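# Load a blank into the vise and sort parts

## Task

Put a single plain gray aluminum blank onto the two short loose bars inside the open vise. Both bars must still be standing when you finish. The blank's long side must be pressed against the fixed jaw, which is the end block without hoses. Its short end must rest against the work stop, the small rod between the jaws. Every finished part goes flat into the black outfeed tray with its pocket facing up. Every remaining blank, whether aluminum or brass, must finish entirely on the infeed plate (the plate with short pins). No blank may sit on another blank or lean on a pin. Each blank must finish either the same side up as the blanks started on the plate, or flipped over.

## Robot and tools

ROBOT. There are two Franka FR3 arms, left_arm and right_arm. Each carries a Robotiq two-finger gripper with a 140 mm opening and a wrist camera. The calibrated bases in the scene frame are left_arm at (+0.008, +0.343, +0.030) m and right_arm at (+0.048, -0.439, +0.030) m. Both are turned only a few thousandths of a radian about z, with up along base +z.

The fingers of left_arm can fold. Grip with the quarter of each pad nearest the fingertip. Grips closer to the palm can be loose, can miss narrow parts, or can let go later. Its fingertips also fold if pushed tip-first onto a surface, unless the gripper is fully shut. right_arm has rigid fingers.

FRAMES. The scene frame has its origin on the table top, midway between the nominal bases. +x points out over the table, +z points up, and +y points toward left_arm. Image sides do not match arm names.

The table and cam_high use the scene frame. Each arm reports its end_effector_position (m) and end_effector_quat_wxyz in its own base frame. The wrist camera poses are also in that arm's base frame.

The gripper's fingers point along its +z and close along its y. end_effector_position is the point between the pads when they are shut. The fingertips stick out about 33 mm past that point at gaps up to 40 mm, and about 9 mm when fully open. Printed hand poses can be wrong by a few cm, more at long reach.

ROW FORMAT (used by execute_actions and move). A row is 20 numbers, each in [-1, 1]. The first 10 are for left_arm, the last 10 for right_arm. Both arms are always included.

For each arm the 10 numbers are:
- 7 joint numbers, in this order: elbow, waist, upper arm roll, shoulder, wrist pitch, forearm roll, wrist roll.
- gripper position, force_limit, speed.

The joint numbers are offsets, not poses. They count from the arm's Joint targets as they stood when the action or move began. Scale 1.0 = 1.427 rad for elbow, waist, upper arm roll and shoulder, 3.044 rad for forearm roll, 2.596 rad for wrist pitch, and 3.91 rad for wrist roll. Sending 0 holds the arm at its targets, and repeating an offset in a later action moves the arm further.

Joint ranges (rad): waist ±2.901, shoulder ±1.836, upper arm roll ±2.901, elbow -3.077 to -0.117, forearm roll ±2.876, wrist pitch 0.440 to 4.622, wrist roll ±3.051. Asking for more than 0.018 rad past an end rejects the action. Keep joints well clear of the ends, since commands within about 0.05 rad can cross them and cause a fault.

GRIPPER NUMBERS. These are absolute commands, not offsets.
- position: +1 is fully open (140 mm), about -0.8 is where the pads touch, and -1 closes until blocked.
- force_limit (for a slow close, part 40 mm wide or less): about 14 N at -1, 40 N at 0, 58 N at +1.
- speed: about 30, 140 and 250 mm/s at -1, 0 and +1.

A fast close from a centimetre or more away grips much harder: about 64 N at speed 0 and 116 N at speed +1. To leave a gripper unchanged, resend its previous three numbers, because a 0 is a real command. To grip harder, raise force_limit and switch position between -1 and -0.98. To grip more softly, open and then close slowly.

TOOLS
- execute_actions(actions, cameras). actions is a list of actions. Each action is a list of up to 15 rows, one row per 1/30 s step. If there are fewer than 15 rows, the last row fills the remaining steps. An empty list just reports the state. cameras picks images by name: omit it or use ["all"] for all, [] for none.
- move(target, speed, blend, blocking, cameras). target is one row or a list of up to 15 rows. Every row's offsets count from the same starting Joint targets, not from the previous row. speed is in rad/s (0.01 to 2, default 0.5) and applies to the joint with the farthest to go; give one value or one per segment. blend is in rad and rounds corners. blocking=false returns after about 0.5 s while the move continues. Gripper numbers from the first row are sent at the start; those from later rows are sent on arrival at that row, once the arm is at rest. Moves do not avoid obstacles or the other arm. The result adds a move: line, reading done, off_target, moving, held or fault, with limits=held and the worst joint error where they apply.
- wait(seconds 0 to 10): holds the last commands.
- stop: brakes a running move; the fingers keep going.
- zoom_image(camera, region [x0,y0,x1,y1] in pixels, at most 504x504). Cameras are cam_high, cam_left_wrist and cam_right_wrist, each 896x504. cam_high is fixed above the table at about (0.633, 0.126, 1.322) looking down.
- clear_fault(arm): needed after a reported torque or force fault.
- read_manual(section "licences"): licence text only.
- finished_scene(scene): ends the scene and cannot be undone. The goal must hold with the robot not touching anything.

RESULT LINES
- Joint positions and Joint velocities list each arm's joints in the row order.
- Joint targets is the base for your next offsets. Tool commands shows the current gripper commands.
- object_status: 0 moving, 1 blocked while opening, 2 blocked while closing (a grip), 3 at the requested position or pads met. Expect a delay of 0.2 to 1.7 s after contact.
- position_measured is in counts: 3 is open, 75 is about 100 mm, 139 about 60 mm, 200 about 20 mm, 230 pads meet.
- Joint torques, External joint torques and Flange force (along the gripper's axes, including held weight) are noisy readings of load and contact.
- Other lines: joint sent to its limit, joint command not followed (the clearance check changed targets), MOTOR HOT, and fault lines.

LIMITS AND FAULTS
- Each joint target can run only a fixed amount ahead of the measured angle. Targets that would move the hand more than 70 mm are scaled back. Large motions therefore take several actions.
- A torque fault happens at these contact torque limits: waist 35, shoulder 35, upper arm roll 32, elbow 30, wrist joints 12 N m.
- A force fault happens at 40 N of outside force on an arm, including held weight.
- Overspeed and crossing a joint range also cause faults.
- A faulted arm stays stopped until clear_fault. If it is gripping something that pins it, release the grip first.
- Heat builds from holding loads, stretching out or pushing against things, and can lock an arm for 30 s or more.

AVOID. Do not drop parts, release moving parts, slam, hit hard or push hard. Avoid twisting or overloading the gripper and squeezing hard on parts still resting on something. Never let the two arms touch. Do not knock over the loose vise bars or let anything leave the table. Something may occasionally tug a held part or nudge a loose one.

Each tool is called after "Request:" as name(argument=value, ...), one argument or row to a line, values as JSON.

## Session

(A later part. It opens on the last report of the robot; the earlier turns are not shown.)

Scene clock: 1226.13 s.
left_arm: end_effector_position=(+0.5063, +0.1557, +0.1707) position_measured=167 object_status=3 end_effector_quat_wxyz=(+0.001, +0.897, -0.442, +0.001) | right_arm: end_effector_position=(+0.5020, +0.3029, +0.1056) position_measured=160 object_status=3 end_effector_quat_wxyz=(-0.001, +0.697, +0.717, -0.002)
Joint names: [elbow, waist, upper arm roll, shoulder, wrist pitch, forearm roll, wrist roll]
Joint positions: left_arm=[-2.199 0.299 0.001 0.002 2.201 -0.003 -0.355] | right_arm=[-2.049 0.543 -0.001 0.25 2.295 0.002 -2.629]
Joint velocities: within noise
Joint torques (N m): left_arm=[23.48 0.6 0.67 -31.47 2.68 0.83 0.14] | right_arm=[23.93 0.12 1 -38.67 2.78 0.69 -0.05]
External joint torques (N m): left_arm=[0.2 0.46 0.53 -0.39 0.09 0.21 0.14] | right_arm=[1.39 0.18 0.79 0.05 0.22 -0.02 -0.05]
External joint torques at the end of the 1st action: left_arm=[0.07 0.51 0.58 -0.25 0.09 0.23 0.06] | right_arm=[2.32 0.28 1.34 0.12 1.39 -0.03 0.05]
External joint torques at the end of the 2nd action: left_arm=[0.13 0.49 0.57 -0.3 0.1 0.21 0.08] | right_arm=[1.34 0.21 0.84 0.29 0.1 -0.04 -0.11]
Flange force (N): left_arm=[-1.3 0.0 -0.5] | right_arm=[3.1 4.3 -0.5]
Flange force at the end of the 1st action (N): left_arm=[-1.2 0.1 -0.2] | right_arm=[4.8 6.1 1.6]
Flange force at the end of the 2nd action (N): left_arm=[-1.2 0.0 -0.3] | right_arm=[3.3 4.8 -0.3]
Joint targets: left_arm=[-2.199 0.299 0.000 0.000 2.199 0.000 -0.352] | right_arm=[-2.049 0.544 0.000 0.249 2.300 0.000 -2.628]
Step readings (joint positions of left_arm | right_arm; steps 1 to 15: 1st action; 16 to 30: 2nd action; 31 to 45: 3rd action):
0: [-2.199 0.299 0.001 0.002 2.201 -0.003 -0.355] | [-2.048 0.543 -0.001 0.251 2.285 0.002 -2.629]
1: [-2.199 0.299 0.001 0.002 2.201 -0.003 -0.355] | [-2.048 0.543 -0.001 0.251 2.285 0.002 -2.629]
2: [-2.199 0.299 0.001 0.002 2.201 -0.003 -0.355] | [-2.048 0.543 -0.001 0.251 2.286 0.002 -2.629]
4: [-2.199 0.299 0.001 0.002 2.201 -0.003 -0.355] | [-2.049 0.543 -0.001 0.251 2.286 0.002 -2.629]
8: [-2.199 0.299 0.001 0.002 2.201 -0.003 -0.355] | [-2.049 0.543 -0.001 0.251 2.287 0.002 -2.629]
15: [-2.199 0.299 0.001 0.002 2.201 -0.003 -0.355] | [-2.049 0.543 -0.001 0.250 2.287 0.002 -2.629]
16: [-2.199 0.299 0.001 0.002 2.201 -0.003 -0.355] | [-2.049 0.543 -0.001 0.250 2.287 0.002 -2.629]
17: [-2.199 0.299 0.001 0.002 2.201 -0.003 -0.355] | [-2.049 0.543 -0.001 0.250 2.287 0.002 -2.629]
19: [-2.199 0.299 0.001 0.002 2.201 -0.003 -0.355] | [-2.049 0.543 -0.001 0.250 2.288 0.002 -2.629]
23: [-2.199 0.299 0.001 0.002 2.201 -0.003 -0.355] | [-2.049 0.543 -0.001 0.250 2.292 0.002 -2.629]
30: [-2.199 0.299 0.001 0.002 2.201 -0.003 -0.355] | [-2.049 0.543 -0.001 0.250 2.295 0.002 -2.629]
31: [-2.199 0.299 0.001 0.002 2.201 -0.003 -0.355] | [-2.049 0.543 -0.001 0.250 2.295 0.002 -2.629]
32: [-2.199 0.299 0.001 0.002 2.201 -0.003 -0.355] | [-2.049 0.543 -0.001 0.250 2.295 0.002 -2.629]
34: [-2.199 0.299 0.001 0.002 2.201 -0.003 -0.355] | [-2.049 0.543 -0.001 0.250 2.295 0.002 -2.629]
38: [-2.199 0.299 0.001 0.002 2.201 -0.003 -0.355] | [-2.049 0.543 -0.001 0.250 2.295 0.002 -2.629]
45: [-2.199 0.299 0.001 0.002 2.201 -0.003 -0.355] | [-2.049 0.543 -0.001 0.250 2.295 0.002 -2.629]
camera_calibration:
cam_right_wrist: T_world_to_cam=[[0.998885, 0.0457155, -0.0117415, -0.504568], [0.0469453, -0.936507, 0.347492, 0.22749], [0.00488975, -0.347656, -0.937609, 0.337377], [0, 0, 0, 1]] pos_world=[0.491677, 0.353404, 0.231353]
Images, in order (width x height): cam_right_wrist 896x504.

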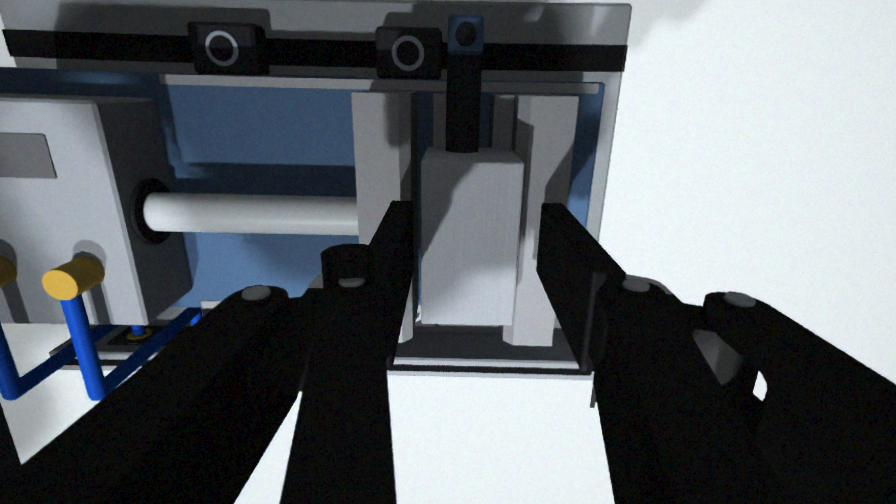

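Request:
move(
  target=[0,0,0,0,0,0,0,-0.3,-0.05,-1,0.0284,0,0,-0.0435,-0.0403,0,0,-0.25,-0.05,-1],
  speed=0.15,
  cameras=["cam_right_wrist"],
)

Scene clock: 1232.40 s.
left_arm: end_effector_position=(+0.5063, +0.1557, +0.1707) position_measured=167 object_status=3 end_effector_quat_wxyz=(+0.001, +0.897, -0.442, +0.001) | right_arm: end_effector_position=(+0.5039, +0.3041, +0.1518) position_measured=160 object_status=3 end_effector_quat_wxyz=(+0.000, +0.697, +0.717, +0.002)
Joint names: [elbow, waist, upper arm roll, shoulder, wrist pitch, forearm roll, wrist roll]
Joint positions: left_arm=[-2.199 0.299 0.001 0.002 2.201 -0.003 -0.355] | right_arm=[-2.009 0.543 -0.001 0.187 2.2 0.002 -2.629]
Joint velocities: left_arm=[within noise] | right_arm=[0 0.001 0.001 0 -0.004 0 -0.001]
Joint torques (N m): left_arm=[23.41 0.57 0.71 -31.4 2.69 0.83 0.07] | right_arm=[24.95 0.1 0.96 -37.1 2.2 0.75 -0.02]
External joint torques (N m): left_arm=[0.04 0.54 0.68 -0.17 0.09 0.22 0.07] | right_arm=[1.38 0.26 0.92 0.69 -0.39 -0.02 -0.02]
Flange force (N): left_arm=[-1.3 -0.1 -0.1] | right_arm=[4.6 6.3 -1.5]
Joint targets: left_arm=[-2.199 0.299 0.000 0.000 2.199 0.000 -0.352] | right_arm=[-2.008 0.544 0.000 0.187 2.195 0.000 -2.628]
move: done
camera_calibration:
cam_right_wrist: T_world_to_cam=[[0.998934, 0.0458852, -0.005092, -0.507108], [0.0448353, -0.937903, 0.343988, 0.214516], [0.0110082, -0.343849, -0.93896, 0.377109], [0, 0, 0, 1]] pos_world=[0.492798, 0.354132, 0.277718]
Images, in order (width x height): cam_right_wrist 896x504.

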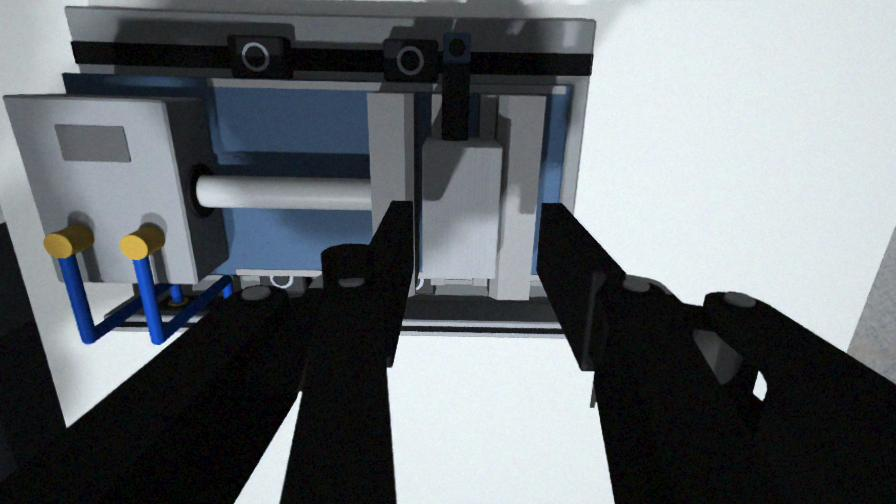

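Request:
zoom_image(
  camera="cam_right_wrist",
  region=[400, 85, 560, 205],
)

Request:
zoom_image(
  camera="cam_right_wrist",
  region=[400, 200, 560, 320],
)

Scaled by 3.150 from the camera's 896x504 image, which has a finer 1280x720 frame.

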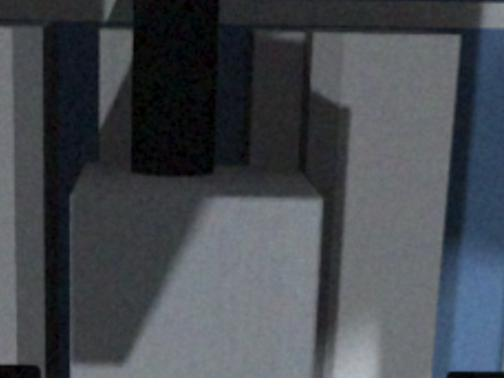

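Scaled by 3.150 from the camera's 896x504 image, which has a finer 1280x720 frame.

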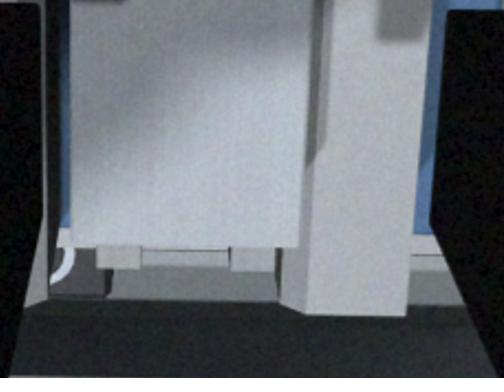

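Request:
wait(
  seconds=0.1,
  cameras=["cam_high", "cam_right_wrist"],
)

Request:
zoom_image(
  camera="cam_high",
  region=[330, 190, 450, 330],
)

Request:
zoom_image(
  camera="cam_right_wrist",
  region=[400, 230, 520, 330],
)

Scene clock: 1250.40 s.
left_arm: end_effector_position=(+0.5063, +0.1557, +0.1707) position_measured=167 object_status=3 end_effector_quat_wxyz=(+0.001, +0.897, -0.442, +0.001) | right_arm: end_effector_position=(+0.5036, +0.3040, +0.1517) position_measured=160 object_status=3 end_effector_quat_wxyz=(+0.000, +0.697, +0.717, +0.001)
Joint names: [elbow, waist, upper arm roll, shoulder, wrist pitch, forearm roll, wrist roll]
Joint positions: left_arm=[-2.199 0.299 0.001 0.002 2.2 -0.003 -0.355] | right_arm=[-2.009 0.543 -0.001 0.187 2.199 0.002 -2.629]
Joint velocities: within noise
Joint torques (N m): left_arm=[23.43 0.57 0.65 -31.46 2.7 0.83 0.06] | right_arm=[24.88 0.06 0.91 -37.17 2.33 0.72 0.03]
External joint torques (N m): left_arm=[0.18 0.59 0.67 -0.38 0.12 0.22 0.06] | right_arm=[1.48 0.05 0.71 0.37 -0.23 -0.05 0.03]
Flange force (N): left_arm=[-1.4 0.0 -0.4] | right_arm=[4.0 5.9 -1.6]
Joint targets: left_arm=[-2.199 0.299 0.000 0.000 2.199 0.000 -0.352] | right_arm=[-2.008 0.544 0.000 0.187 2.195 0.000 -2.628]
Tool commands: left_gripper/position=-0.3 left_gripper/force_limit=-0.05 left_gripper/speed=-1.0 right_gripper/position=-0.25 right_gripper/force_limit=-0.05 right_gripper/speed=-1.0
wait: 0.10 s; at rest from the start
camera_calibration:
cam_right_wrist: T_world_to_cam=[[0.998929, 0.0458913, -0.00597826, -0.506693], [0.0451409, -0.937724, 0.344436, 0.214129], [0.0102006, -0.344337, -0.938791, 0.377514], [0, 0, 0, 1]] pos_world=[0.492634, 0.354039, 0.277624]
Images, in order (width x height): cam_high 896x504, cam_right_wrist 896x504.

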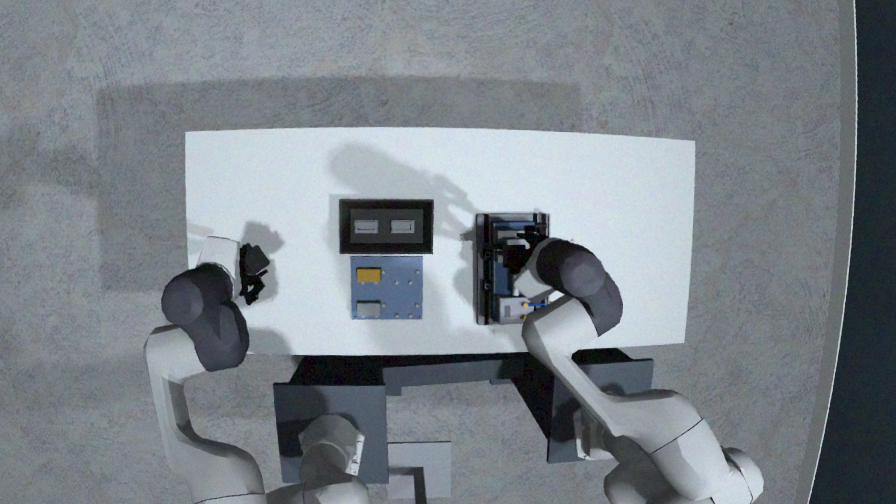

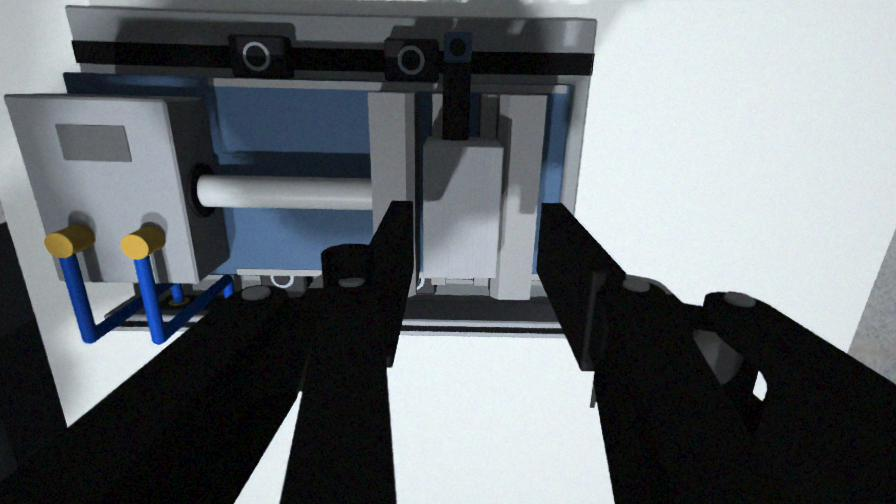

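Scaled by 3.600 from the camera's 896x504 image, which has a finer 1280x720 frame.

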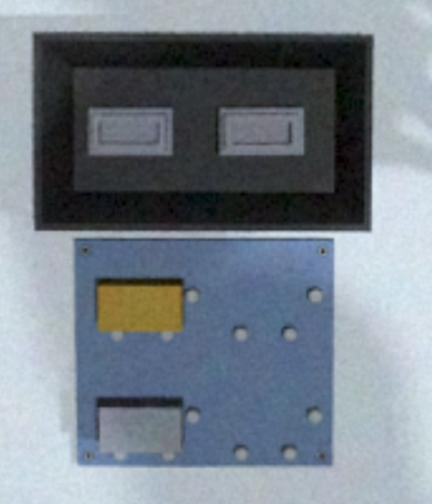

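Scaled by 4.200 from the camera's 896x504 image, which has a finer 1280x720 frame.

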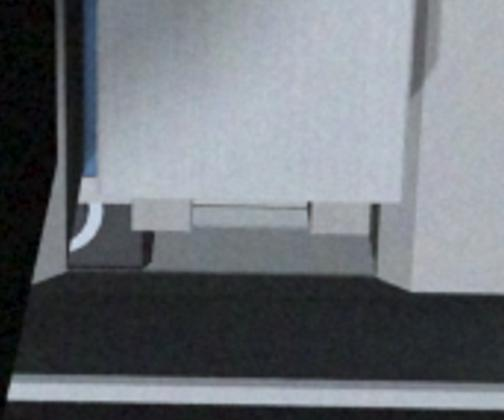

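Request:
finished_scene(
  scene=1,
)

The scene is finished: the task was done.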